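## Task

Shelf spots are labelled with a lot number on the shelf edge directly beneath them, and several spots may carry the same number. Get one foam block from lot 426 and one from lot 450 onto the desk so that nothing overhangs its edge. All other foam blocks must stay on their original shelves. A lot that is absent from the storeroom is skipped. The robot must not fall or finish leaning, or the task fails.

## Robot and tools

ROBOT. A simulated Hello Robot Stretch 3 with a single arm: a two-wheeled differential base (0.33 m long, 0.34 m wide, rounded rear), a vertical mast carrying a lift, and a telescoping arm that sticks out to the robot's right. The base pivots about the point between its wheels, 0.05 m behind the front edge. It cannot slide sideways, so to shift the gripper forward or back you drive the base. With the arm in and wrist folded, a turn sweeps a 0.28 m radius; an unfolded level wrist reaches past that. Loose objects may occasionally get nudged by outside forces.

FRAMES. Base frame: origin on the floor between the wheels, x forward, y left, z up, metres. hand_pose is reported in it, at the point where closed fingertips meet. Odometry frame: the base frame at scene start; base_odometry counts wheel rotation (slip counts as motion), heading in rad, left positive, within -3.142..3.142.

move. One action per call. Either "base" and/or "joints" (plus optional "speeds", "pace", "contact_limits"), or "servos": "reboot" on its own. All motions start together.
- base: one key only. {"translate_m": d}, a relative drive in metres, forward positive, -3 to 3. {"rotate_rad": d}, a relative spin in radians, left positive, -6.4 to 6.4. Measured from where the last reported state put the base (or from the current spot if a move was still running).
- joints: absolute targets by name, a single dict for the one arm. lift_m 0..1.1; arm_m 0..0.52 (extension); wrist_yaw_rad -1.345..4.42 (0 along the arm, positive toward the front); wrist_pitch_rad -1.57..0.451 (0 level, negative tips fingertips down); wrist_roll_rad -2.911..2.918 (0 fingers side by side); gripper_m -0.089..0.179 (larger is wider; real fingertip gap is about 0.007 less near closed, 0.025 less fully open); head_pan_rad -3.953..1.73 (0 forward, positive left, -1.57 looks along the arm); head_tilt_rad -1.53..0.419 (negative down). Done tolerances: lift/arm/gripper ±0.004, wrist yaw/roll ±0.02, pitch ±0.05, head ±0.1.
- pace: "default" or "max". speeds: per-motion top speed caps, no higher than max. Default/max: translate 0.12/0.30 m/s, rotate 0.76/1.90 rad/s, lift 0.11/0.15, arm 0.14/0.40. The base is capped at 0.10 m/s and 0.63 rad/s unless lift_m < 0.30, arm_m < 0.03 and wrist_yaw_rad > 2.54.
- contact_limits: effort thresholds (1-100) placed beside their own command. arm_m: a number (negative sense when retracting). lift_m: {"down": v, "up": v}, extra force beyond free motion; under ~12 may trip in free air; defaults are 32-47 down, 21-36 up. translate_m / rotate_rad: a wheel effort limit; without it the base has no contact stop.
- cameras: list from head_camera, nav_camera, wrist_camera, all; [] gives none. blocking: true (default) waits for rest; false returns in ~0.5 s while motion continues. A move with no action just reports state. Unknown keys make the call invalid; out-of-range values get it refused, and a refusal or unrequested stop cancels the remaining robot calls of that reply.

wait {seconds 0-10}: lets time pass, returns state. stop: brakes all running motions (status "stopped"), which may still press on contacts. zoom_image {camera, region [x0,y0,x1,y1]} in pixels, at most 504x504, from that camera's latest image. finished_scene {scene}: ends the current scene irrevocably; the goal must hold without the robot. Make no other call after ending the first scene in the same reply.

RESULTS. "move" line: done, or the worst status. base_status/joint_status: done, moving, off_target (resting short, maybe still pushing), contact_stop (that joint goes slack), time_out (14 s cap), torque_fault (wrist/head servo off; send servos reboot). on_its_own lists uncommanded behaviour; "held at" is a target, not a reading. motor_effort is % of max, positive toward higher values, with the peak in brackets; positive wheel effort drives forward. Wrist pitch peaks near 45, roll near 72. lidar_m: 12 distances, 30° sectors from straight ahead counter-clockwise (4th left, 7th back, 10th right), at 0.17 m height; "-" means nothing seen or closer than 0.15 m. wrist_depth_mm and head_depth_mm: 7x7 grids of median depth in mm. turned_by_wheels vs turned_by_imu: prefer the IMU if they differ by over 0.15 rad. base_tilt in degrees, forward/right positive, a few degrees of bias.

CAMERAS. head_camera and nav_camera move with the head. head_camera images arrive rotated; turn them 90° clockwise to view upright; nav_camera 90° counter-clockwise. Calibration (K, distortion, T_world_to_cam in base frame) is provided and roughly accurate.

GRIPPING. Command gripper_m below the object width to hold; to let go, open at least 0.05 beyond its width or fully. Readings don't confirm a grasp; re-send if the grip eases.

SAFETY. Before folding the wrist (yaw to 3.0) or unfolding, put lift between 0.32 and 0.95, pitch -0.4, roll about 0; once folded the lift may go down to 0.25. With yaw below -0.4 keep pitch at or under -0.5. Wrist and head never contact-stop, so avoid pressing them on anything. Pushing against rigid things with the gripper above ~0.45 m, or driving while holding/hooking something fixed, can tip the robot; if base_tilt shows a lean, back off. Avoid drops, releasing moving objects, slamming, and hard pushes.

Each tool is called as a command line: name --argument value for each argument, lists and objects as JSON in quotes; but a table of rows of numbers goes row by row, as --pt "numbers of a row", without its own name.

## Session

move --joints '{"head_pan_rad":-1.57,"head_tilt_rad":-0.3}' --pace "max"

move --joints '{"head_pan_rad":-0.2}' --pace "max" --cameras '["nav_camera","head_camera"]'

move --joints '{"head_pan_rad":1.2}' --pace "max" --cameras '["nav_camera","head_camera"]'

move --joints '{"head_pan_rad":-3.1}' --pace "max" --cameras '["nav_camera","head_camera"]'

Scene clock: 2.07 s.
move: done
base_odometry: x=+0.000 y=+0.000 heading=+0.000
turned_by_wheels: +0.000
turned_by_imu: +0.000
base_tilt: forward=-0.3 right=-1.2
lidar_m: 0.84 0.77 0.78 0.96 1.17 1.16 1.57 1.48 1.13 1.38 3.09 1.31
head_depth_mm: 1527 1563 1601 1649 1345 925 1252 / 1668 1727 1764 1824 1342 1010 1552 / 1852 1920 1966 2016 1330 1769 1551 / 2068 2156 2244 2234 1316 1917 1529 / 2386 2485 2579 2524 1613 1988 1532 / 2746 2910 3061 3037 2679 1980 1517 / 2778 2872 3037 3133 2765 1975 1514
base_status: not commanded
joint_positions: lift_m=+0.306 arm_m=+0.001 wrist_yaw_rad=+2.853 wrist_pitch_rad=-0.337 wrist_roll_rad=+0.000 gripper_m=+0.037 head_pan_rad=-1.578 head_tilt_rad=-0.301
joint_status: all done
measured_speeds: translate_m=+0.000 rotate_rad=+0.000 lift_m=+0.000 arm_m=+0.000 wrist_yaw_rad=+0.000 wrist_pitch_rad=+0.000 wrist_roll_rad=+0.000 head_pan_rad=+0.024 head_tilt_rad=+0.000
motor_effort: left_wheel=-0.1(0.5) right_wheel=+0.2(1.2) lift_m=+26.5(27.3) arm_m=-11.3(11.3) wrist_yaw_rad=+0.3(2.2) wrist_pitch_rad=+2.1(2.2) wrist_roll_rad=+0.0(0.3) gripper_m=+0.2(1.0) head_pan_rad=+3.5(5.8) head_tilt_rad=-2.2(6.4)
hand_pose: x=+0.0453 y=+0.0786 z=+0.3376 quat_wxyz=(+0.218, +0.707, +0.017, +0.673) (m; base frame)
wrist_depth_mm: 133 - - - - - - / 136 - - - - - - / 144 - - - - - - / 156 186 868 868 832 - - / 169 180 733 670 666 684 660 / 574 193 126 565 129 573 571 / 503 205 315 495 482 490 490
pictures: head_camera (sideways), nav_camera (sideways), wrist_camera
camera_calibration:
head_camera: T_world_to_cam=[[-0.0444139, 0.24641, -0.968148, 1.27579], [0.997158, -0.0480949, -0.0579857, 0.0690442], [-0.0608512, -0.967972, -0.243573, 0.27297], [0, 0, 0, 1]] pos_world=[0.00442522, -0.0468182, 1.30564]
nav_camera: T_world_to_cam=[[0.0150433, -0.271494, 0.962323, -1.20956], [-0.999882, -0.00698234, 0.0136605, 0.0384447], [0.00301052, -0.962415, -0.271567, 0.306656], [0, 0, 0, 1]] pos_world=[0.0557128, -0.0329901, 1.24674]
wrist_camera: T_world_to_cam=[[0.968732, -0.247103, -0.0223289, -0.0102512], [-0.145362, -0.492322, -0.858189, 0.367545], [0.201068, 0.834601, -0.512847, 0.26461], [0, 0, 0, 1]] pos_world=[0.0101531, -0.0424262, 0.450899]

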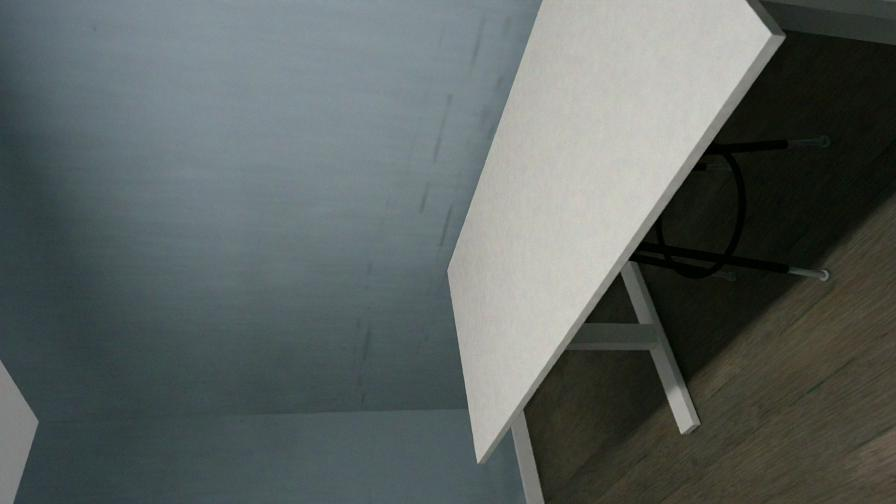

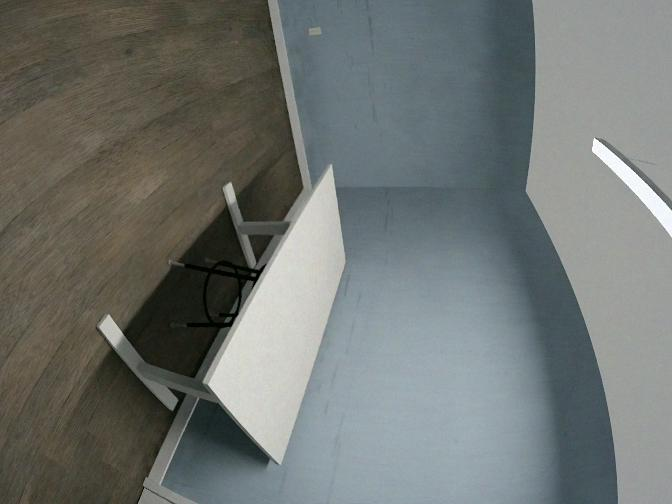

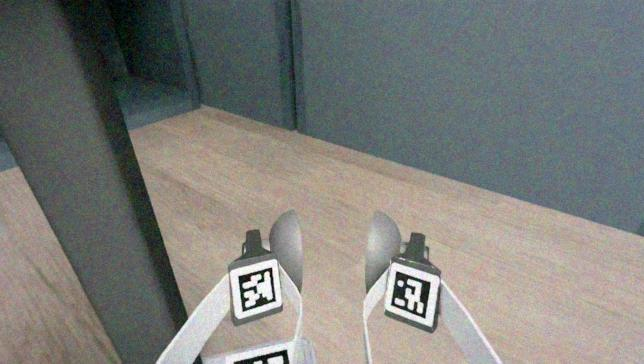

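Scene clock: 4.03 s.
move: done
base_odometry: x=+0.000 y=+0.000 heading=+0.000
turned_by_wheels: +0.000
turned_by_imu: +0.000
base_tilt: forward=-0.3 right=-1.2
lidar_m: 0.84 0.77 0.78 0.96 1.17 1.16 1.57 1.48 1.13 1.38 3.09 1.31
head_depth_mm: 1813 1756 1944 2991 2803 2053 1561 / 1346 1457 1571 1698 1866 1928 1559 / 1161 1238 1325 1425 1528 1657 1546 / 1018 1074 1137 1205 1290 1373 1442 / 912 953 1003 1050 1108 1184 1259 / 820 853 891 933 981 1034 1091 / 746 775 806 842 880 921 966
base_status: not commanded
joint_positions: lift_m=+0.306 arm_m=+0.001 wrist_yaw_rad=+2.853 wrist_pitch_rad=-0.337 wrist_roll_rad=+0.000 gripper_m=+0.037 head_pan_rad=-0.192 head_tilt_rad=-0.301
joint_status: all done
measured_speeds: translate_m=+0.000 rotate_rad=+0.000 lift_m=+0.000 arm_m=+0.000 wrist_yaw_rad=+0.000 wrist_pitch_rad=+0.000 wrist_roll_rad=+0.000 head_pan_rad=-0.024 head_tilt_rad=+0.000
motor_effort: left_wheel=+0.1(0.8) right_wheel=+0.7(1.2) lift_m=+26.6(27.1) arm_m=-12.3(13.0) wrist_yaw_rad=+1.3(1.9) wrist_pitch_rad=+2.0(2.2) wrist_roll_rad=+0.1(0.3) gripper_m=-0.2(0.9) head_pan_rad=-3.5(5.5) head_tilt_rad=-0.2(2.3)
hand_pose: x=+0.0453 y=+0.0786 z=+0.3376 quat_wxyz=(+0.218, +0.707, +0.017, +0.673) (m; base frame)
wrist_depth_mm: 134 - - - - - - / 136 - - - - - - / 145 - - - - - - / 155 186 880 871 820 - - / 170 181 733 673 665 689 655 / 569 194 126 555 129 576 567 / 504 206 314 497 482 495 493
pictures: head_camera (sideways), nav_camera (sideways)
camera_calibration:
head_camera: T_world_to_cam=[[-0.250393, 0.00149923, -0.968143, 1.27705], [0.229997, 0.971463, -0.0579803, 0.0737326], [0.940428, -0.237188, -0.243593, 0.26684], [0, 0, 0, 1]] pos_world=[0.0518619, -0.0102517, 1.30564]
nav_camera: T_world_to_cam=[[0.269662, -0.034958, 0.96232, -1.21112], [-0.176376, -0.984228, 0.0136704, 0.0334988], [0.946665, -0.173417, -0.271575, 0.300875], [0, 0, 0, 1]] pos_world=[0.0476745, 0.0428087, 1.24674]

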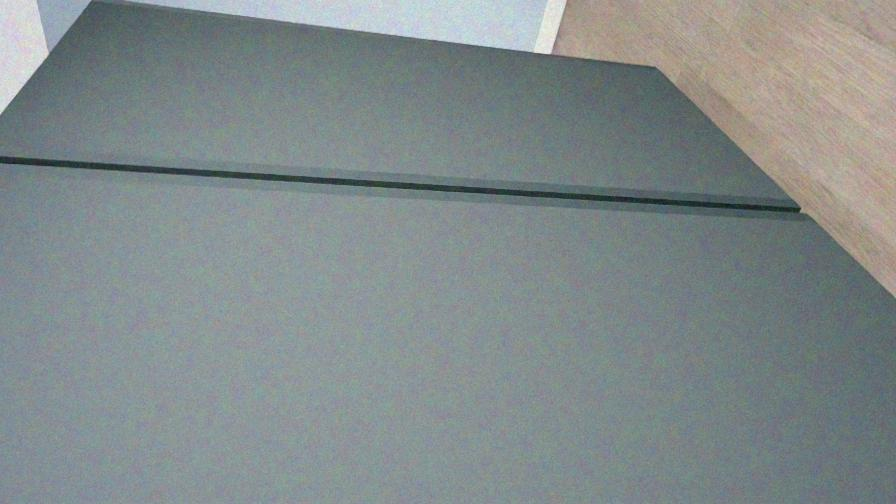

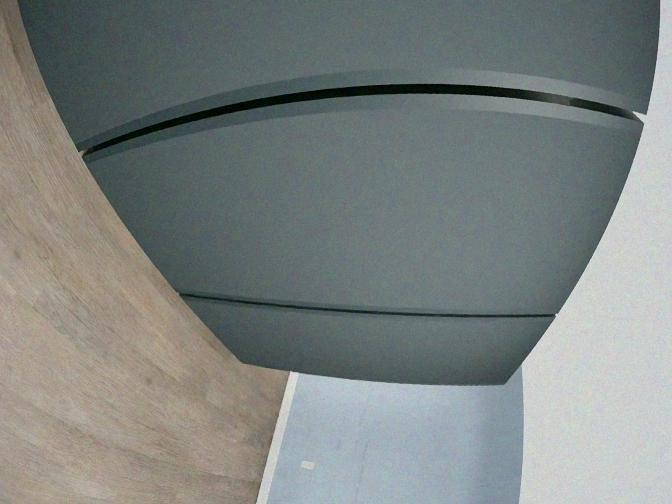

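Scene clock: 6.03 s.
move: done
base_odometry: x=+0.000 y=+0.000 heading=+0.000
turned_by_wheels: +0.000
turned_by_imu: +0.000
base_tilt: forward=-0.3 right=-1.3
lidar_m: 0.84 0.77 0.78 0.96 1.17 1.16 1.57 1.48 1.13 1.38 3.08 1.31
head_depth_mm: 640 663 688 713 745 775 812 / 676 699 727 761 791 828 866 / 711 740 770 805 842 886 931 / 755 789 819 858 902 952 1005 / 801 837 877 923 971 1026 1087 / 853 901 948 998 1054 1118 1183 / 912 964 1014 1079 1148 1219 1306
base_status: not commanded
joint_positions: lift_m=+0.306 arm_m=+0.001 wrist_yaw_rad=+2.853 wrist_pitch_rad=-0.337 wrist_roll_rad=+0.000 gripper_m=+0.037 head_pan_rad=+1.208 head_tilt_rad=-0.301
joint_status: all done
measured_speeds: translate_m=+0.000 rotate_rad=+0.000 lift_m=+0.000 arm_m=+0.000 wrist_yaw_rad=+0.000 wrist_pitch_rad=+0.000 wrist_roll_rad=+0.000 head_pan_rad=-0.024 head_tilt_rad=+0.000
motor_effort: left_wheel=+0.0(0.6) right_wheel=+0.6(1.5) lift_m=+26.3(27.1) arm_m=-12.3(12.9) wrist_yaw_rad=+1.1(2.2) wrist_pitch_rad=+2.1(2.1) wrist_roll_rad=-0.1(0.3) gripper_m=+0.4(1.2) head_pan_rad=-2.9(6.9) head_tilt_rad=+2.4(2.6)
hand_pose: x=+0.0453 y=+0.0786 z=+0.3376 quat_wxyz=(+0.218, +0.707, +0.017, +0.673) (m; base frame)
wrist_depth_mm: 133 - - - - - - / 136 - - - - - - / 144 - - - - - - / 156 185 880 874 832 - - / 170 180 724 665 664 691 661 / 571 193 126 556 128 577 570 / 505 205 314 495 480 494 498
pictures: head_camera (sideways), nav_camera (sideways)
camera_calibration:
head_camera: T_world_to_cam=[[-0.0440806, -0.246488, -0.968143, 1.27579], [-0.918103, 0.392072, -0.0580187, 0.0807971], [0.393883, 0.886297, -0.243584, 0.270166], [0, 0, 0, 1]] pos_world=[0.0240037, 0.0433399, 1.30564]
nav_camera: T_world_to_cam=[[0.0803445, 0.25977, 0.962322, -1.20997], [0.939867, -0.341267, 0.0136519, 0.0266759], [0.331955, 0.903359, -0.271568, 0.304617], [0, 0, 0, 1]] pos_world=[-0.0289763, 0.0482391, 1.24674]

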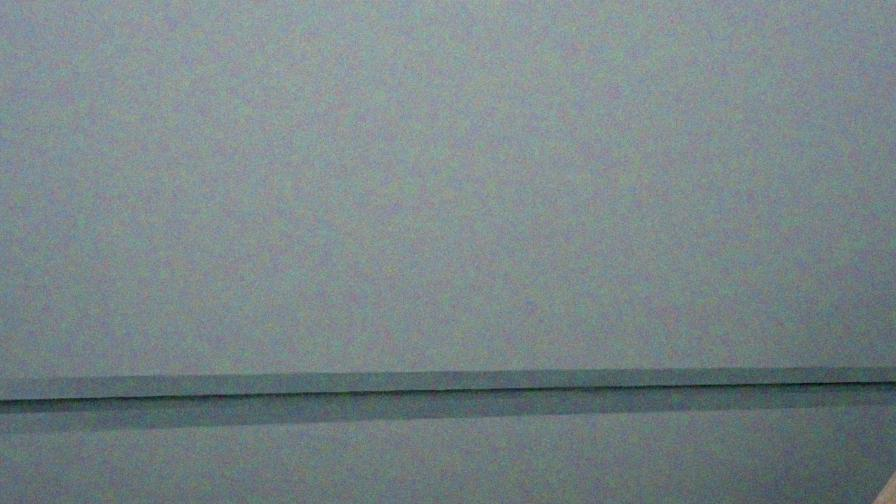

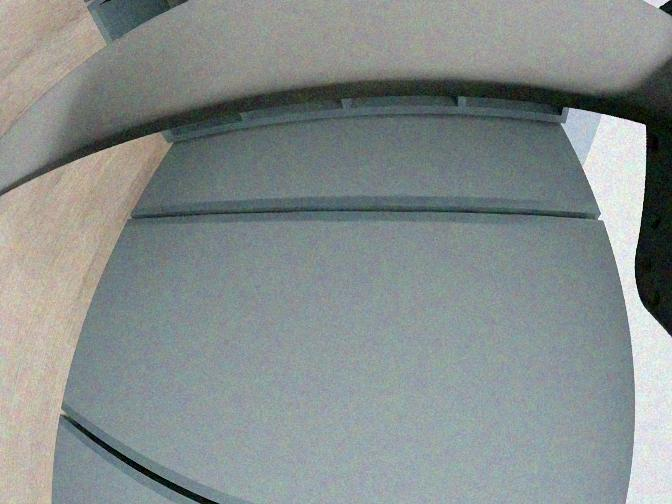

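Scene clock: 9.10 s.
move: done
base_odometry: x=+0.000 y=+0.000 heading=+0.000
turned_by_wheels: +0.000
turned_by_imu: +0.000
base_tilt: forward=-0.3 right=-1.3
lidar_m: 0.84 0.77 0.78 0.96 1.18 1.16 1.57 1.48 1.13 1.38 3.10 1.31
head_depth_mm: 1463 1577 1692 1740 1773 1767 1485 / 1383 1431 1542 1628 1705 1837 1548 / 1794 1878 1989 2084 2168 1782 1553 / 1647 1719 1833 1914 2057 2011 1540 / 1522 1595 1675 1758 1851 1909 1538 / 1408 1462 1534 1605 1704 1763 1529 / 1326 1374 1434 1499 1572 1651 1519
base_status: not commanded
joint_positions: lift_m=+0.306 arm_m=+0.001 wrist_yaw_rad=+2.853 wrist_pitch_rad=-0.337 wrist_roll_rad=+0.000 gripper_m=+0.037 head_pan_rad=-3.108 head_tilt_rad=-0.301
joint_status: all done
measured_speeds: translate_m=+0.000 rotate_rad=+0.000 lift_m=+0.000 arm_m=+0.000 wrist_yaw_rad=+0.000 wrist_pitch_rad=+0.000 wrist_roll_rad=+0.000 head_pan_rad=+0.024 head_tilt_rad=+0.000
motor_effort: left_wheel=+0.0(0.9) right_wheel=+0.4(1.3) lift_m=+26.7(27.4) arm_m=-12.0(13.0) wrist_yaw_rad=-0.2(2.2) wrist_pitch_rad=+2.1(2.2) wrist_roll_rad=+0.0(0.3) gripper_m=+0.5(1.0) head_pan_rad=+3.0(5.9) head_tilt_rad=+5.1(5.4)
hand_pose: x=+0.0453 y=+0.0786 z=+0.3376 quat_wxyz=(+0.218, +0.707, +0.017, +0.673) (m; base frame)
wrist_depth_mm: 134 - - - - - - / 136 - - - - - - / 145 - - - - - - / 156 185 879 870 821 - - / 169 180 734 668 665 680 657 / 575 193 126 564 129 573 571 / 504 205 314 495 481 492 486
pictures: head_camera (sideways), nav_camera (sideways)
camera_calibration:
head_camera: T_world_to_cam=[[0.244411, 0.0544345, -0.968143, 1.27403], [-0.00734175, -0.998291, -0.057983, 0.0751985], [-0.969644, 0.0212796, -0.243594, 0.27849], [0, 0, 0, 1]] pos_world=[-0.0407991, -0.000207278, 1.30564]
nav_camera: T_world_to_cam=[[-0.27066, -0.0261089, 0.962321, -1.20783], [-0.0478267, 0.998762, 0.013646, 0.0326813], [-0.961486, -0.0423312, -0.271574, 0.312505], [0, 0, 0, 1]] pos_world=[-0.0248788, -0.0509472, 1.24674]

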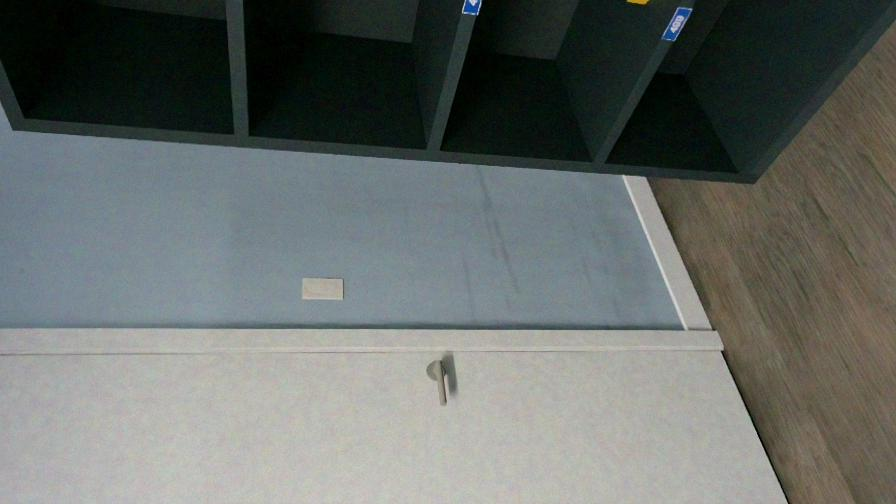

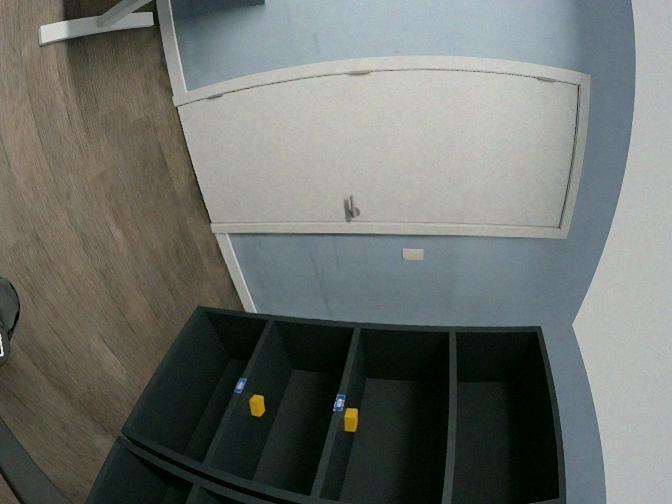

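move --base '{"rotate_rad":-2.52}' --joints '{"head_pan_rad":-1.6,"head_tilt_rad":-0.4,"lift_m":0.33}' --pace "max" --cameras '["nav_camera","head_camera"]'

zoom_image --camera "head_camera" --region '[350, 0, 750, 504]'

Scene clock: 42.60 s.
move: done
base_odometry: x=+0.000 y=+0.000 heading=-2.520
turned_by_wheels: -2.520
turned_by_imu: -2.479
base_tilt: forward=-0.2 right=-1.2
lidar_m: 1.48 1.13 1.33 3.10 1.13 0.81 0.77 0.80 1.07 1.16 1.57 1.56
head_depth_mm: 1387 1469 1552 1557 1490 1582 1421 / 1378 1460 1559 1703 1538 1691 1422 / 1366 1443 1546 1678 1526 1683 1404 / 1357 1442 1521 1648 1506 1669 1402 / 1346 1416 1504 1625 1489 1604 1402 / 968 1028 1106 1184 1266 1491 1397 / 1314 1415 1478 1620 1470 1641 1388
base_status: done
joint_positions: lift_m=+0.330 arm_m=+0.001 wrist_yaw_rad=+2.853 wrist_pitch_rad=-0.338 wrist_roll_rad=+0.000 gripper_m=+0.037 head_pan_rad=-1.600 head_tilt_rad=-0.400
joint_status: all done
measured_speeds: all 0
motor_effort: left_wheel=+7.6(12.0) right_wheel=-10.6(13.5) lift_m=+24.4(30.5) arm_m=-11.9(13.0) wrist_yaw_rad=-0.2(1.9) wrist_pitch_rad=+2.2(2.3) wrist_roll_rad=-0.1(0.4) gripper_m=+0.1(1.1) head_pan_rad=-3.2(5.4) head_tilt_rad=-3.7(7.4)
hand_pose: x=+0.0453 y=+0.0785 z=+0.3610 quat_wxyz=(+0.218, +0.707, +0.018, +0.673) (m; base frame)
wrist_depth_mm: 134 - - - - - - / 136 - - - - - - / 144 - - - - - - / 156 186 920 905 904 895 851 / 170 180 777 706 709 723 724 / 603 194 126 594 129 600 598 / 537 205 509 527 510 520 516
pictures: head_camera (sideways), nav_camera (sideways)
camera_calibration:
head_camera: T_world_to_cam=[[-0.0363838, 0.341669, -0.939116, 1.23782], [0.996042, -0.0638559, -0.0618214, 0.0740443], [-0.0810905, -0.937648, -0.337994, 0.395929], [0, 0, 0, 1]] pos_world=[0.00339166, -0.046956, 1.30086]
nav_camera: T_world_to_cam=[[0.00640953, -0.365507, 0.930787, -1.16835], [-0.999836, 0.0134245, 0.0121566, 0.0404499], [-0.0169386, -0.930712, -0.365361, 0.42889], [0, 0, 0, 1]] pos_world=[0.0551967, -0.0284079, 1.24369]

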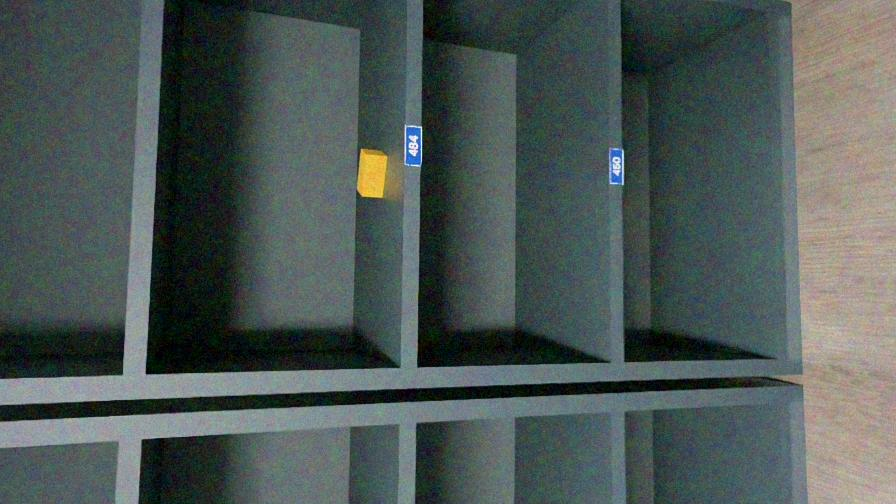

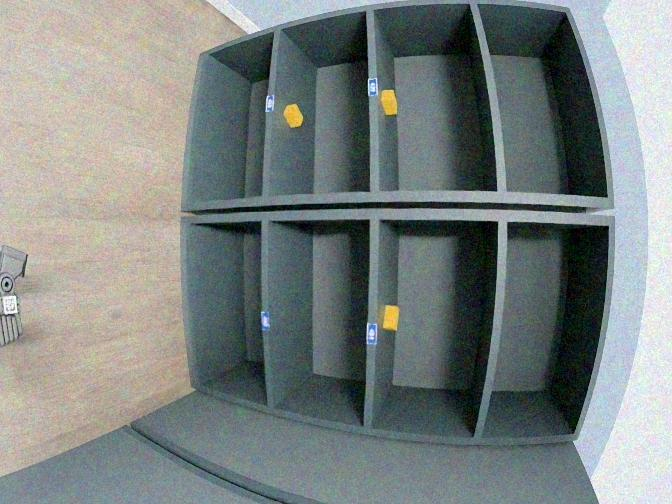

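Scaled by 1.000.

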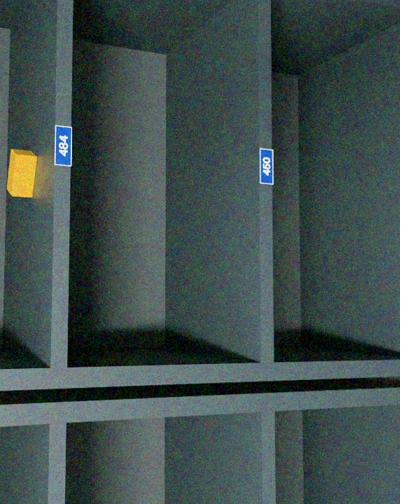

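zoom_image --camera "head_camera" --region '[580, 120, 660, 210]'

move --joints '{"head_pan_rad":-1.05,"head_tilt_rad":-0.4}' --pace "max" --cameras '["head_camera"]'

zoom_image --camera "head_camera" --region '[350, 100, 750, 504]'

Scaled by 5.600 from the camera's 896x504 image, which has a finer 1280x720 frame.

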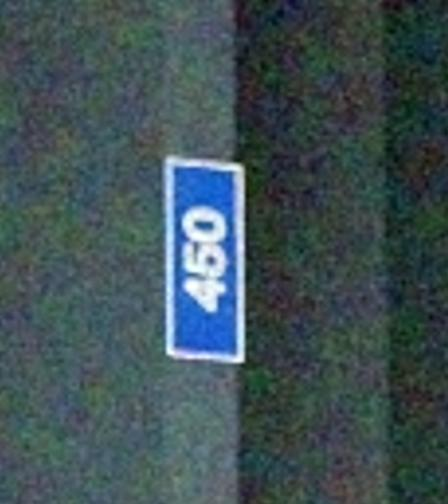

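Scene clock: 51.33 s.
move: done
base_odometry: x=+0.000 y=+0.000 heading=-2.520
turned_by_wheels: +0.000
turned_by_imu: +0.000
base_tilt: forward=-0.2 right=-1.1
lidar_m: 1.48 1.13 1.33 3.09 1.13 0.81 0.77 0.80 1.07 1.16 1.58 1.56
head_depth_mm: 1325 1011 1084 1139 1265 1530 1383 / 1398 1467 1533 1638 1388 1513 1383 / 1465 1549 1608 1743 1592 1682 1411 / 1543 1614 1705 1845 1690 1664 1402 / 1571 1629 1724 1886 1953 1708 1400 / 1365 1428 1495 1637 1762 1747 1389 / 1694 1762 1889 1982 2058 1747 1382
base_status: not commanded
joint_positions: lift_m=+0.330 arm_m=+0.001 wrist_yaw_rad=+2.853 wrist_pitch_rad=-0.338 wrist_roll_rad=+0.000 gripper_m=+0.037 head_pan_rad=-1.040 head_tilt_rad=-0.400
joint_status: all done
measured_speeds: all 0
motor_effort: left_wheel=+7.3(7.8) right_wheel=-9.9(10.3) lift_m=+26.0(26.1) arm_m=-11.8(12.5) wrist_yaw_rad=+0.5(2.0) wrist_pitch_rad=+2.2(2.3) wrist_roll_rad=+0.0(0.3) gripper_m=+0.6(0.8) head_pan_rad=+2.1(5.8) head_tilt_rad=-3.3(4.6)
hand_pose: x=+0.0453 y=+0.0785 z=+0.3610 quat_wxyz=(+0.218, +0.707, +0.018, +0.673) (m; base frame)
wrist_depth_mm: 133 - - - - - - / 136 - - - - - - / 144 - - - - - - / 155 186 925 905 910 894 842 / 169 180 752 693 699 715 711 / 607 193 126 591 129 613 599 / 536 205 512 528 509 518 516
pictures: head_camera (sideways)
camera_calibration:
head_camera: T_world_to_cam=[[-0.212376, 0.270113, -0.939114, 1.23888], [0.87771, 0.475188, -0.0618132, 0.0747849], [0.429559, -0.837398, -0.338, 0.39286], [0, 0, 0, 1]] pos_world=[0.0287118, -0.0411947, 1.30086]

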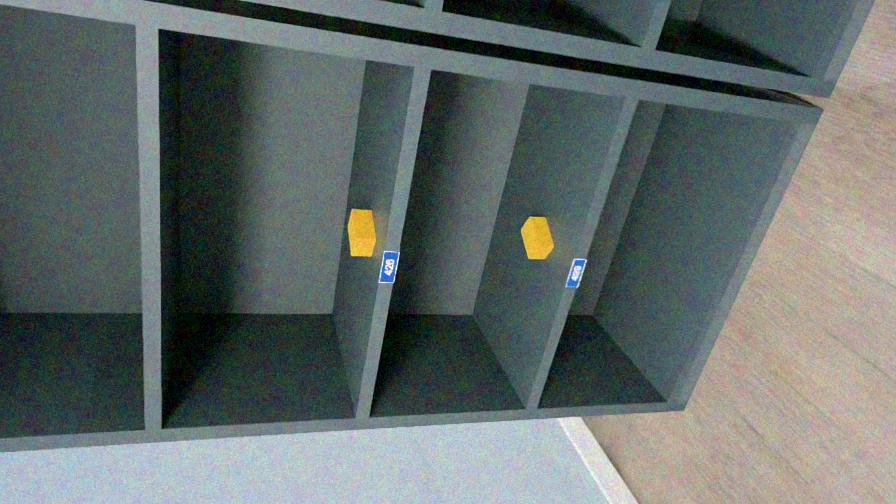

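Scaled by 1.248 from the camera's 896x504 image, which has a finer 1280x720 frame.

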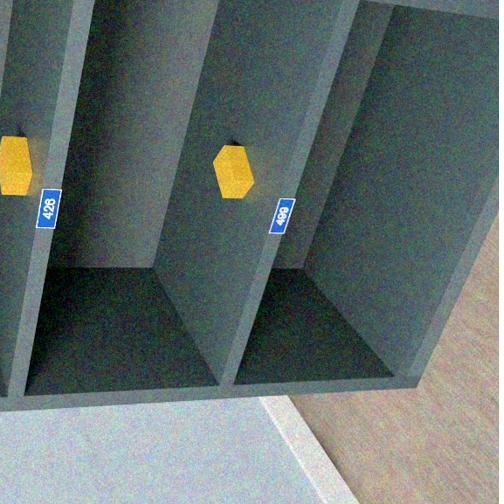

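move --base '{"rotate_rad":-0.80}' --joints '{"lift_m":0.45}' --pace "max" --cameras '[]'

move --base '{"translate_m":0.79}' --joints '{"lift_m":0.94}' --pace "max" --cameras '[]'

move --base '{"rotate_rad":0.81}' --joints '{"head_pan_rad":-1.5,"head_tilt_rad":-0.35}' --pace "max" --cameras '["head_camera","nav_camera"]'

zoom_image --camera "head_camera" --region '[250, 100, 650, 500]'

Scene clock: 85.47 s.
move: done
base_odometry: x=+0.000 y=+0.000 heading=+2.964
turned_by_wheels: -0.800
turned_by_imu: -0.786
base_tilt: forward=-0.3 right=-1.3
lidar_m: 1.57 1.49 1.13 1.33 2.01 1.65 0.92 0.78 0.77 0.88 1.35 1.16
head_depth_mm: 1095 1151 1182 1206 1226 1268 1296 / 1228 1244 1306 1376 1453 1538 1420 / 1445 1493 1576 1670 1583 1618 1424 / 1417 1492 1574 1743 1593 1673 1403 / 1375 1455 1536 1669 1490 1664 1402 / 1327 1409 1480 1617 1475 1641 1387 / 1283 1367 1441 1551 1402 1587 1355
base_status: done
joint_positions: lift_m=+0.450 arm_m=+0.001 wrist_yaw_rad=+2.853 wrist_pitch_rad=-0.338 wrist_roll_rad=+0.000 gripper_m=+0.037 head_pan_rad=-1.050 head_tilt_rad=-0.400
joint_status: all done
measured_speeds: all 0
motor_effort: left_wheel=+7.8(12.5) right_wheel=-9.2(13.3) lift_m=+23.9(32.2) arm_m=-12.3(12.7) wrist_yaw_rad=+0.4(2.2) wrist_pitch_rad=+2.3(2.4) wrist_roll_rad=+0.0(0.3) gripper_m=+0.5(0.8) head_pan_rad=-2.9(3.8) head_tilt_rad=-2.3(2.8)
hand_pose: x=+0.0452 y=+0.0785 z=+0.4809 quat_wxyz=(+0.218, +0.707, +0.018, +0.673) (m; base frame)
wrist_depth_mm: 133 - - - - - - / 136 - - - - - - / 145 - - - - - - / 156 186 - - - - - / 173 181 946 874 883 893 898 / 746 194 126 738 128 751 747 / 658 205 640 659 639 652 640
pictures: none
No camera images: "cameras" was empty.

Scene clock: 94.33 s.
move: done
base_odometry: x=-0.778 y=+0.139 heading=+2.964
turned_by_wheels: +0.000
turned_by_imu: +0.000
base_tilt: forward=-0.2 right=-1.2
lidar_m: 0.79 0.96 0.96 1.08 1.86 2.79 1.55 1.31 1.31 0.69 0.66 1.03
head_depth_mm: 550 587 1141 886 1328 1075 1272 / 527 567 608 658 719 809 899 / 582 675 699 721 707 783 854 / 524 890 941 856 899 996 858 / 531 927 992 907 687 1044 830 / 479 893 957 895 676 1045 825 / 491 872 925 885 636 1036 823
base_status: done
joint_positions: lift_m=+0.940 arm_m=+0.001 wrist_yaw_rad=+2.853 wrist_pitch_rad=-0.339 wrist_roll_rad=+0.000 gripper_m=+0.037 head_pan_rad=-1.050 head_tilt_rad=-0.400
joint_status: all done
measured_speeds: all 0
motor_effort: left_wheel=+7.6(12.2) right_wheel=+0.4(10.4) lift_m=+24.3(33.7) arm_m=-9.6(12.5) wrist_yaw_rad=-1.4(1.8) wrist_pitch_rad=+2.3(2.6) wrist_roll_rad=-0.3(0.4) gripper_m=+0.4(1.1) head_pan_rad=-2.5(3.8) head_tilt_rad=-0.8(2.7)
hand_pose: x=+0.0452 y=+0.0784 z=+0.9708 quat_wxyz=(+0.219, +0.706, +0.018, +0.673) (m; base frame)
wrist_depth_mm: 133 - - - - - - / 136 - - - - - 735 / 145 - - - - - 792 / 156 187 - - - - 863 / 172 181 - - - - 950 / - 193 126 - 129 - - / - 205 - - - - -
pictures: none
No camera images: "cameras" was empty.

Scene clock: 96.57 s.
move: done
base_odometry: x=-0.778 y=+0.139 heading=-2.509
turned_by_wheels: +0.810
turned_by_imu: +0.797
base_tilt: forward=-0.4 right=-1.1
lidar_m: 0.96 0.99 1.15 2.34 1.89 1.36 1.31 1.35 0.66 1.03 0.79 0.99
head_depth_mm: 845 891 947 936 660 917 885 / 845 916 965 1004 659 1135 882 / 851 918 969 1006 689 1128 875 / 853 923 970 1007 682 1118 875 / 856 927 978 1009 677 1109 843 / 525 927 982 1016 671 1108 863 / 536 931 988 1021 668 1101 859
base_status: done
joint_positions: lift_m=+0.940 arm_m=+0.001 wrist_yaw_rad=+2.853 wrist_pitch_rad=-0.339 wrist_roll_rad=+0.000 gripper_m=+0.037 head_pan_rad=-1.503 head_tilt_rad=-0.350
joint_status: all done
measured_speeds: all 0
motor_effort: left_wheel=-8.4(13.0) right_wheel=+9.5(12.6) lift_m=+24.6(25.2) arm_m=-11.6(11.8) wrist_yaw_rad=+0.0(1.6) wrist_pitch_rad=+2.4(2.5) wrist_roll_rad=+0.0(0.3) gripper_m=+0.3(0.9) head_pan_rad=+3.5(4.5) head_tilt_rad=+5.2(7.6)
hand_pose: x=+0.0452 y=+0.0784 z=+0.9708 quat_wxyz=(+0.219, +0.706, +0.018, +0.673) (m; base frame)
wrist_depth_mm: 133 - - - - - - / 136 - - - - - - / 144 - - - - - - / 156 186 - - - - - / 172 181 - - - - - / - 194 126 - 129 - - / - 205 - - - - -
pictures: head_camera (sideways), nav_camera (sideways)
camera_calibration:
head_camera: T_world_to_cam=[[-0.0660278, 0.289274, -0.954966, 1.25877], [0.997754, 0.029924, -0.0599218, 0.0715597], [0.0112425, -0.956778, -0.290601, 0.333695], [0, 0, 0, 1]] pos_world=[0.00796348, -0.0469997, 1.30335]
nav_camera: T_world_to_cam=[[0.0385825, -0.316302, 0.947874, -1.19086], [-0.99648, -0.0828319, 0.0129202, 0.0394583], [0.0744275, -0.945035, -0.318385, 0.367144], [0, 0, 0, 1]] pos_world=[0.05794, -0.0264386, 1.24516]

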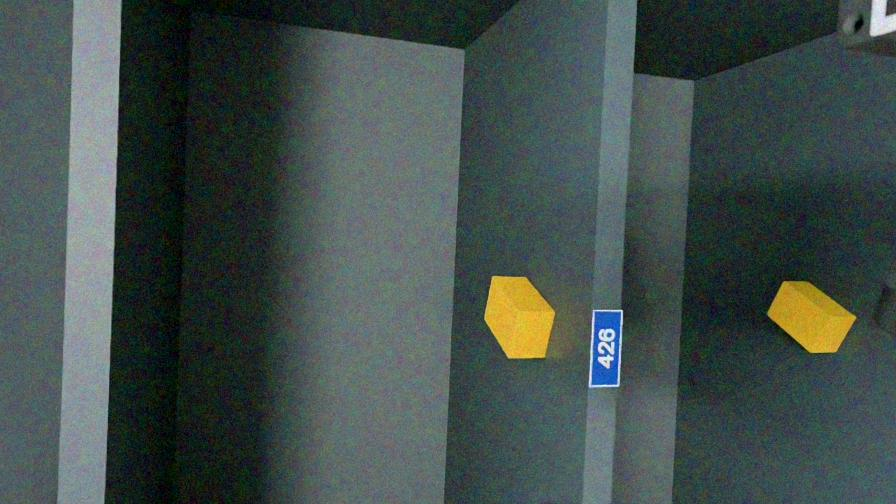

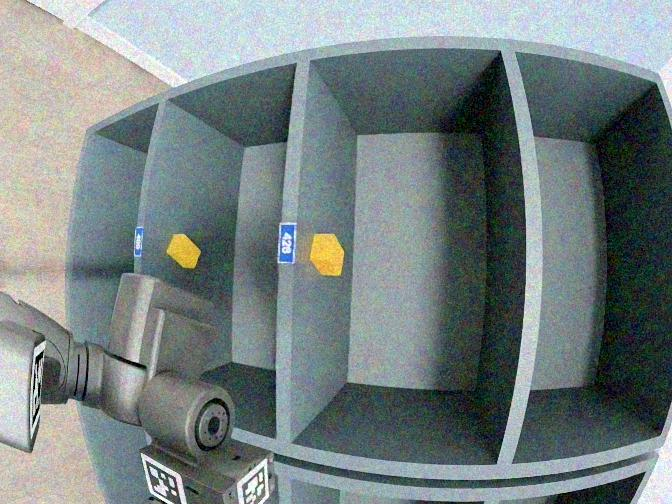

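Scaled by 1.260 from the camera's 896x504 image, which has a finer 1280x720 frame.

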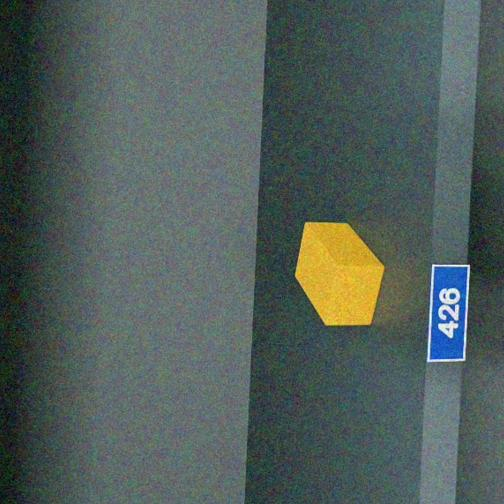

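move --joints '{"wrist_yaw_rad":-0.38,"wrist_pitch_rad":-0.5,"gripper_m":0.13}' --pace "max" --cameras '[]'

move --base '{"translate_m":0.18}' --joints '{"lift_m":1.1}' --pace "max" --cameras '[]'

move --joints '{"arm_m":0.26}'

Scene clock: 135.43 s.
move: done
base_odometry: x=-0.778 y=+0.139 heading=-2.509
turned_by_wheels: +0.000
turned_by_imu: +0.000
base_tilt: forward=-0.5 right=-1.3
lidar_m: 0.96 0.99 1.15 2.33 1.89 1.37 1.31 1.35 0.66 1.03 0.79 0.99
head_depth_mm: 841 897 947 933 664 922 904 / 846 911 965 1004 658 1135 946 / 852 914 969 1003 689 1131 906 / 849 924 973 1011 684 1116 875 / 856 925 978 1008 677 1117 842 / 524 925 981 1013 671 1108 865 / 537 930 986 1021 704 1095 864
base_status: not commanded
joint_positions: lift_m=+0.940 arm_m=+0.001 wrist_yaw_rad=-0.377 wrist_pitch_rad=-0.510 wrist_roll_rad=+0.000 gripper_m=+0.130 head_pan_rad=-1.500 head_tilt_rad=-0.350
joint_status: all done
measured_speeds: all 0
motor_effort: left_wheel=-8.1(8.7) right_wheel=+9.0(9.4) lift_m=+24.9(25.5) arm_m=-11.1(12.6) wrist_yaw_rad=-3.5(7.5) wrist_pitch_rad=+1.5(3.5) wrist_roll_rad=+0.1(0.3) gripper_m=+0.4(81.8) head_pan_rad=+3.4(4.0) head_tilt_rad=+5.5(5.8)
hand_pose: x=-0.0995 y=-0.3424 z=+0.9325 quat_wxyz=(+0.639, +0.047, -0.705, -0.304) (m; base frame)
wrist_depth_mm: - - - - - - - / - - - 845 - - - / - - - 913 - - - / - - - - - - - / - - - - - 151 - / - 125 - - - 123 - / - 124 - - - - -
pictures: none
No camera images: "cameras" was empty.

Scene clock: 138.20 s.
move: done
base_odometry: x=-0.923 y=+0.033 heading=-2.509
turned_by_wheels: +0.000
turned_by_imu: +0.000
base_tilt: forward=-0.5 right=-1.3
lidar_m: 0.78 0.80 1.09 1.46 2.14 1.55 1.48 1.49 0.76 1.03 0.68 0.81
head_depth_mm: 841 908 - - - - - / 843 908 - - - - - / 846 913 966 999 676 - - / 853 915 968 1005 683 1142 869 / 514 921 974 1005 677 1112 870 / 526 920 977 1013 670 1102 864 / 539 819 886 871 666 957 863
base_status: done
joint_positions: lift_m=+1.099 arm_m=+0.001 wrist_yaw_rad=-0.377 wrist_pitch_rad=-0.512 wrist_roll_rad=+0.000 gripper_m=+0.130 head_pan_rad=-1.500 head_tilt_rad=-0.350
joint_status: all done
joint sent to its limit — lift_m, upper limit.
measured_speeds: all 0
motor_effort: left_wheel=+4.0(7.7) right_wheel=+4.7(12.9) lift_m=+28.3(32.0) arm_m=-9.7(11.5) wrist_yaw_rad=-3.6(4.5) wrist_pitch_rad=+1.7(1.8) wrist_roll_rad=+0.2(0.3) gripper_m=+0.9(1.0) head_pan_rad=+3.6(4.0) head_tilt_rad=+5.0(6.0)
hand_pose: x=-0.0995 y=-0.3422 z=+1.0908 quat_wxyz=(+0.639, +0.048, -0.705, -0.305) (m; base frame)
wrist_depth_mm: - - - - - - - / - - 484 - - - - / - - - - - - - / - - 414 - - - - / - 154 - - - 144 - / - 125 753 - - 124 - / - 121 - - - - -
pictures: none
No camera images: "cameras" was empty.

Scene clock: 141.33 s.
move: done
base_odometry: x=-0.923 y=+0.033 heading=-2.509
turned_by_wheels: +0.000
turned_by_imu: +0.000
base_tilt: forward=-0.2 right=-1.0
lidar_m: 0.78 0.81 1.09 1.46 2.15 1.55 1.49 1.49 0.76 1.03 0.68 0.81
head_depth_mm: 840 904 335 943 629 1121 887 / 844 652 319 304 655 1130 881 / 844 911 336 338 648 1126 851 / 848 915 968 1002 684 1120 874 / 515 923 975 1007 677 1111 869 / 526 924 979 1012 670 1104 863 / 540 819 887 870 666 957 860
base_status: not commanded
joint_positions: lift_m=+1.099 arm_m=+0.260 wrist_yaw_rad=-0.377 wrist_pitch_rad=-0.512 wrist_roll_rad=+0.000 gripper_m=+0.130 head_pan_rad=-1.500 head_tilt_rad=-0.350
joint_status: all done
measured_speeds: all 0
motor_effort: left_wheel=+3.9(4.3) right_wheel=+4.3(5.5) lift_m=+24.4(28.0) arm_m=+12.3(14.6) wrist_yaw_rad=-2.9(4.1) wrist_pitch_rad=+1.9(1.9) wrist_roll_rad=+0.0(0.3) gripper_m=+0.3(1.3) head_pan_rad=+3.6(4.0) head_tilt_rad=+4.2(5.7)
hand_pose: x=-0.0995 y=-0.6016 z=+1.0908 quat_wxyz=(+0.639, +0.048, -0.705, -0.305) (m; base frame)
wrist_depth_mm: - - - - - - - / - - - - - - - / - - - - - - - / - - - - - - - / - - - - - 144 - / - 125 - - - 123 - / - 121 - - - 123 113
pictures: head_camera (sideways), nav_camera (sideways), wrist_camera
camera_calibration:
head_camera: T_world_to_cam=[[-0.0668585, 0.288786, -0.955056, 1.25888], [0.997663, 0.0328374, -0.0599119, 0.0715794], [0.0140598, -0.95683, -0.290306, 0.333286], [0, 0, 0, 1]] pos_world=[0.00806884, -0.0469992, 1.30335]
nav_camera: T_world_to_cam=[[0.0394821, -0.315894, 0.947973, -1.19096], [-0.996232, -0.085761, 0.0129138, 0.039408], [0.0772197, -0.944911, -0.318089, 0.3668], [0, 0, 0, 1]] pos_world=[0.057957, -0.0262448, 1.24517]
wrist_camera: T_world_to_cam=[[-0.941293, 0.336368, -0.0287059, 0.146607], [0.240663, 0.608971, -0.755801, 1.24721], [-0.236746, -0.718339, -0.654171, 0.424019], [0, 0, 0, 1]] pos_world=[-0.0617729, -0.504241, 1.22423]

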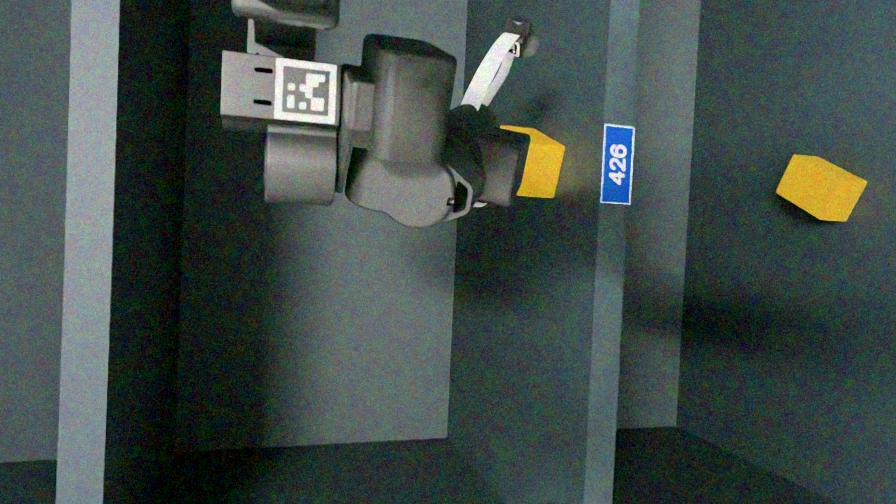

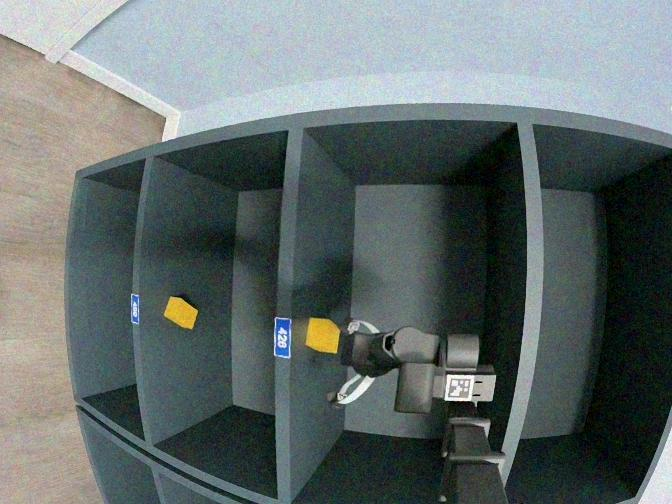

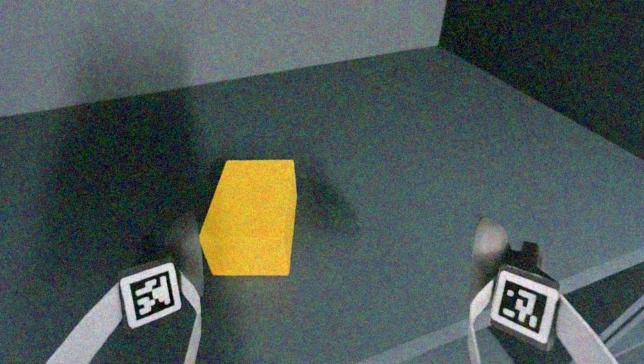

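move --base '{"translate_m":0.017}' --joints '{"arm_m":0.355,"wrist_yaw_rad":-0.32}' --cameras '["wrist_camera"]'

move --joints '{"lift_m":1.036}' --speeds '{"lift_m":0.06}' --contact_limits '{"lift_m":{"down":14}}' --cameras '["wrist_camera","head_camera"]'

Scene clock: 158.43 s.
move: done
base_odometry: x=-0.936 y=+0.023 heading=-2.509
turned_by_wheels: +0.000
turned_by_imu: +0.000
base_tilt: forward=-0.3 right=-1.2
lidar_m: 0.76 0.79 1.08 1.09 2.17 1.57 1.50 0.84 0.77 1.03 0.67 0.79
head_depth_mm: 841 761 397 996 661 1125 887 / 846 782 408 731 655 1130 881 / 845 911 423 481 651 1120 854 / 848 916 972 1005 683 1117 876 / 515 923 969 1003 676 1109 871 / 527 922 977 1012 670 1102 868 / 539 780 844 855 666 915 836
base_status: done
joint_positions: lift_m=+1.099 arm_m=+0.355 wrist_yaw_rad=-0.323 wrist_pitch_rad=-0.512 wrist_roll_rad=+0.000 gripper_m=+0.130 head_pan_rad=-1.500 head_tilt_rad=-0.350
joint_status: all done
measured_speeds: all 0
motor_effort: left_wheel=+6.4(9.2) right_wheel=+5.4(9.7) lift_m=+23.2(24.6) arm_m=+12.9(14.3) wrist_yaw_rad=+0.9(5.1) wrist_pitch_rad=+1.8(1.9) wrist_roll_rad=+0.0(0.3) gripper_m=+0.5(1.0) head_pan_rad=+3.3(3.8) head_tilt_rad=+4.5(5.2)
hand_pose: x=-0.0886 y=-0.7006 z=+1.0908 quat_wxyz=(+0.647, +0.067, -0.704, -0.287) (m; base frame)
wrist_depth_mm: - - - - - 514 - / - - - - - - - / - - - - - - - / - - - - - - - / - - - - - 144 - / - 125 - - - 123 - / - 121 - 187 - - -
pictures: wrist_camera
camera_calibration:
wrist_camera: T_world_to_cam=[[-0.958269, 0.284424, -0.0286867, 0.152196], [0.207014, 0.621236, -0.755785, 1.31047], [-0.197142, -0.730184, -0.654191, 0.350719], [0, 0, 0, 1]] pos_world=[-0.056299, -0.601307, 1.22423]

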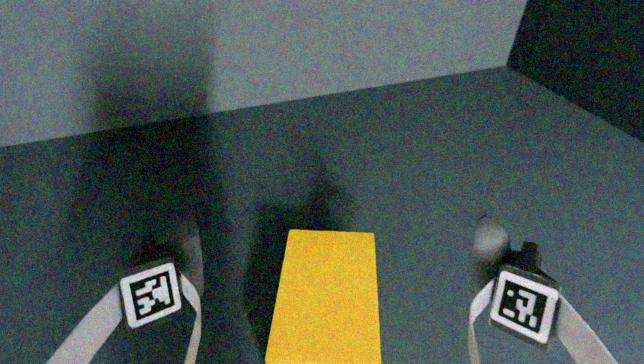

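Scene clock: 160.07 s.
move: done
base_odometry: x=-0.936 y=+0.023 heading=-2.509
turned_by_wheels: +0.000
turned_by_imu: +0.000
base_tilt: forward=-0.3 right=-1.2
lidar_m: 0.76 0.79 1.09 1.08 2.17 1.56 1.50 0.84 0.77 1.03 0.67 0.79
head_depth_mm: 840 909 941 864 661 1128 887 / 840 909 937 429 638 1129 881 / 844 911 946 441 613 1126 854 / 849 918 970 1005 683 1121 873 / 516 921 974 1010 675 1115 868 / 527 928 979 1006 671 1105 866 / 540 781 842 853 663 913 838
base_status: not commanded
joint_positions: lift_m=+1.036 arm_m=+0.355 wrist_yaw_rad=-0.323 wrist_pitch_rad=-0.512 wrist_roll_rad=+0.000 gripper_m=+0.130 head_pan_rad=-1.500 head_tilt_rad=-0.350
joint_status: all done
measured_speeds: all 0
motor_effort: left_wheel=+6.3(6.5) right_wheel=+6.3(6.5) lift_m=+23.2(27.0) arm_m=+12.2(13.4) wrist_yaw_rad=+2.1(3.0) wrist_pitch_rad=+1.8(1.9) wrist_roll_rad=+0.0(0.3) gripper_m=+0.9(1.1) head_pan_rad=+3.0(3.6) head_tilt_rad=+4.3(4.9)
contact_limits: lift_m down 14 (down: maximum 72; up: maximum 65)
hand_pose: x=-0.0886 y=-0.7006 z=+1.0282 quat_wxyz=(+0.647, +0.067, -0.704, -0.287) (m; base frame)
wrist_depth_mm: - - - - - - - / - - - - - - - / - - - - - - - / - - - 188 - - - / - - 153 161 - 143 - / - 125 - 140 - 123 - / - 164 166 162 165 161 163
pictures: head_camera (sideways), wrist_camera
camera_calibration:
head_camera: T_world_to_cam=[[-0.0668585, 0.288786, -0.955056, 1.25888], [0.997663, 0.0328374, -0.0599119, 0.0715794], [0.0140598, -0.95683, -0.290306, 0.333286], [0, 0, 0, 1]] pos_world=[0.00806884, -0.0469992, 1.30335]
wrist_camera: T_world_to_cam=[[-0.958269, 0.284424, -0.0286867, 0.1504], [0.207014, 0.621236, -0.755785, 1.26315], [-0.197142, -0.730184, -0.654191, 0.309767], [0, 0, 0, 1]] pos_world=[-0.056299, -0.601307, 1.16163]

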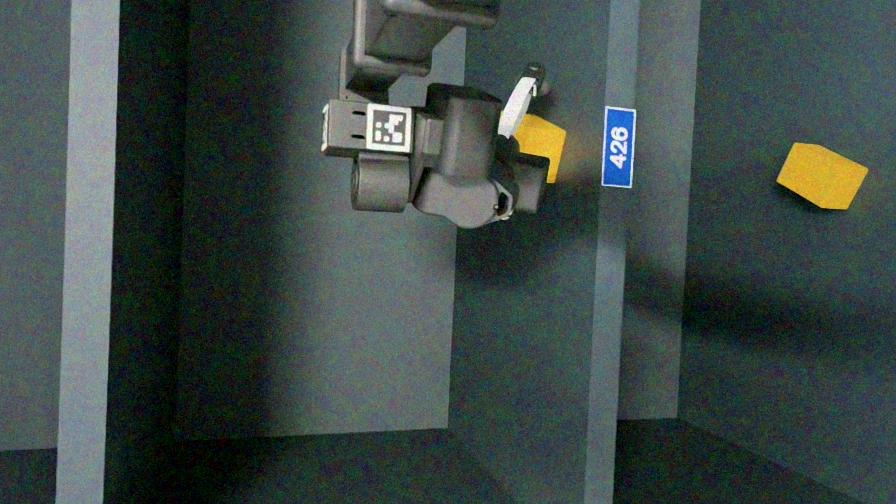

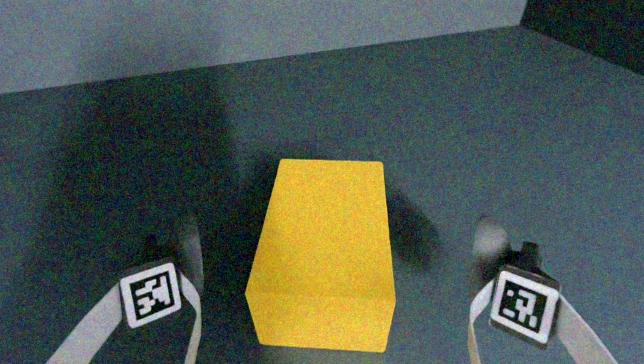

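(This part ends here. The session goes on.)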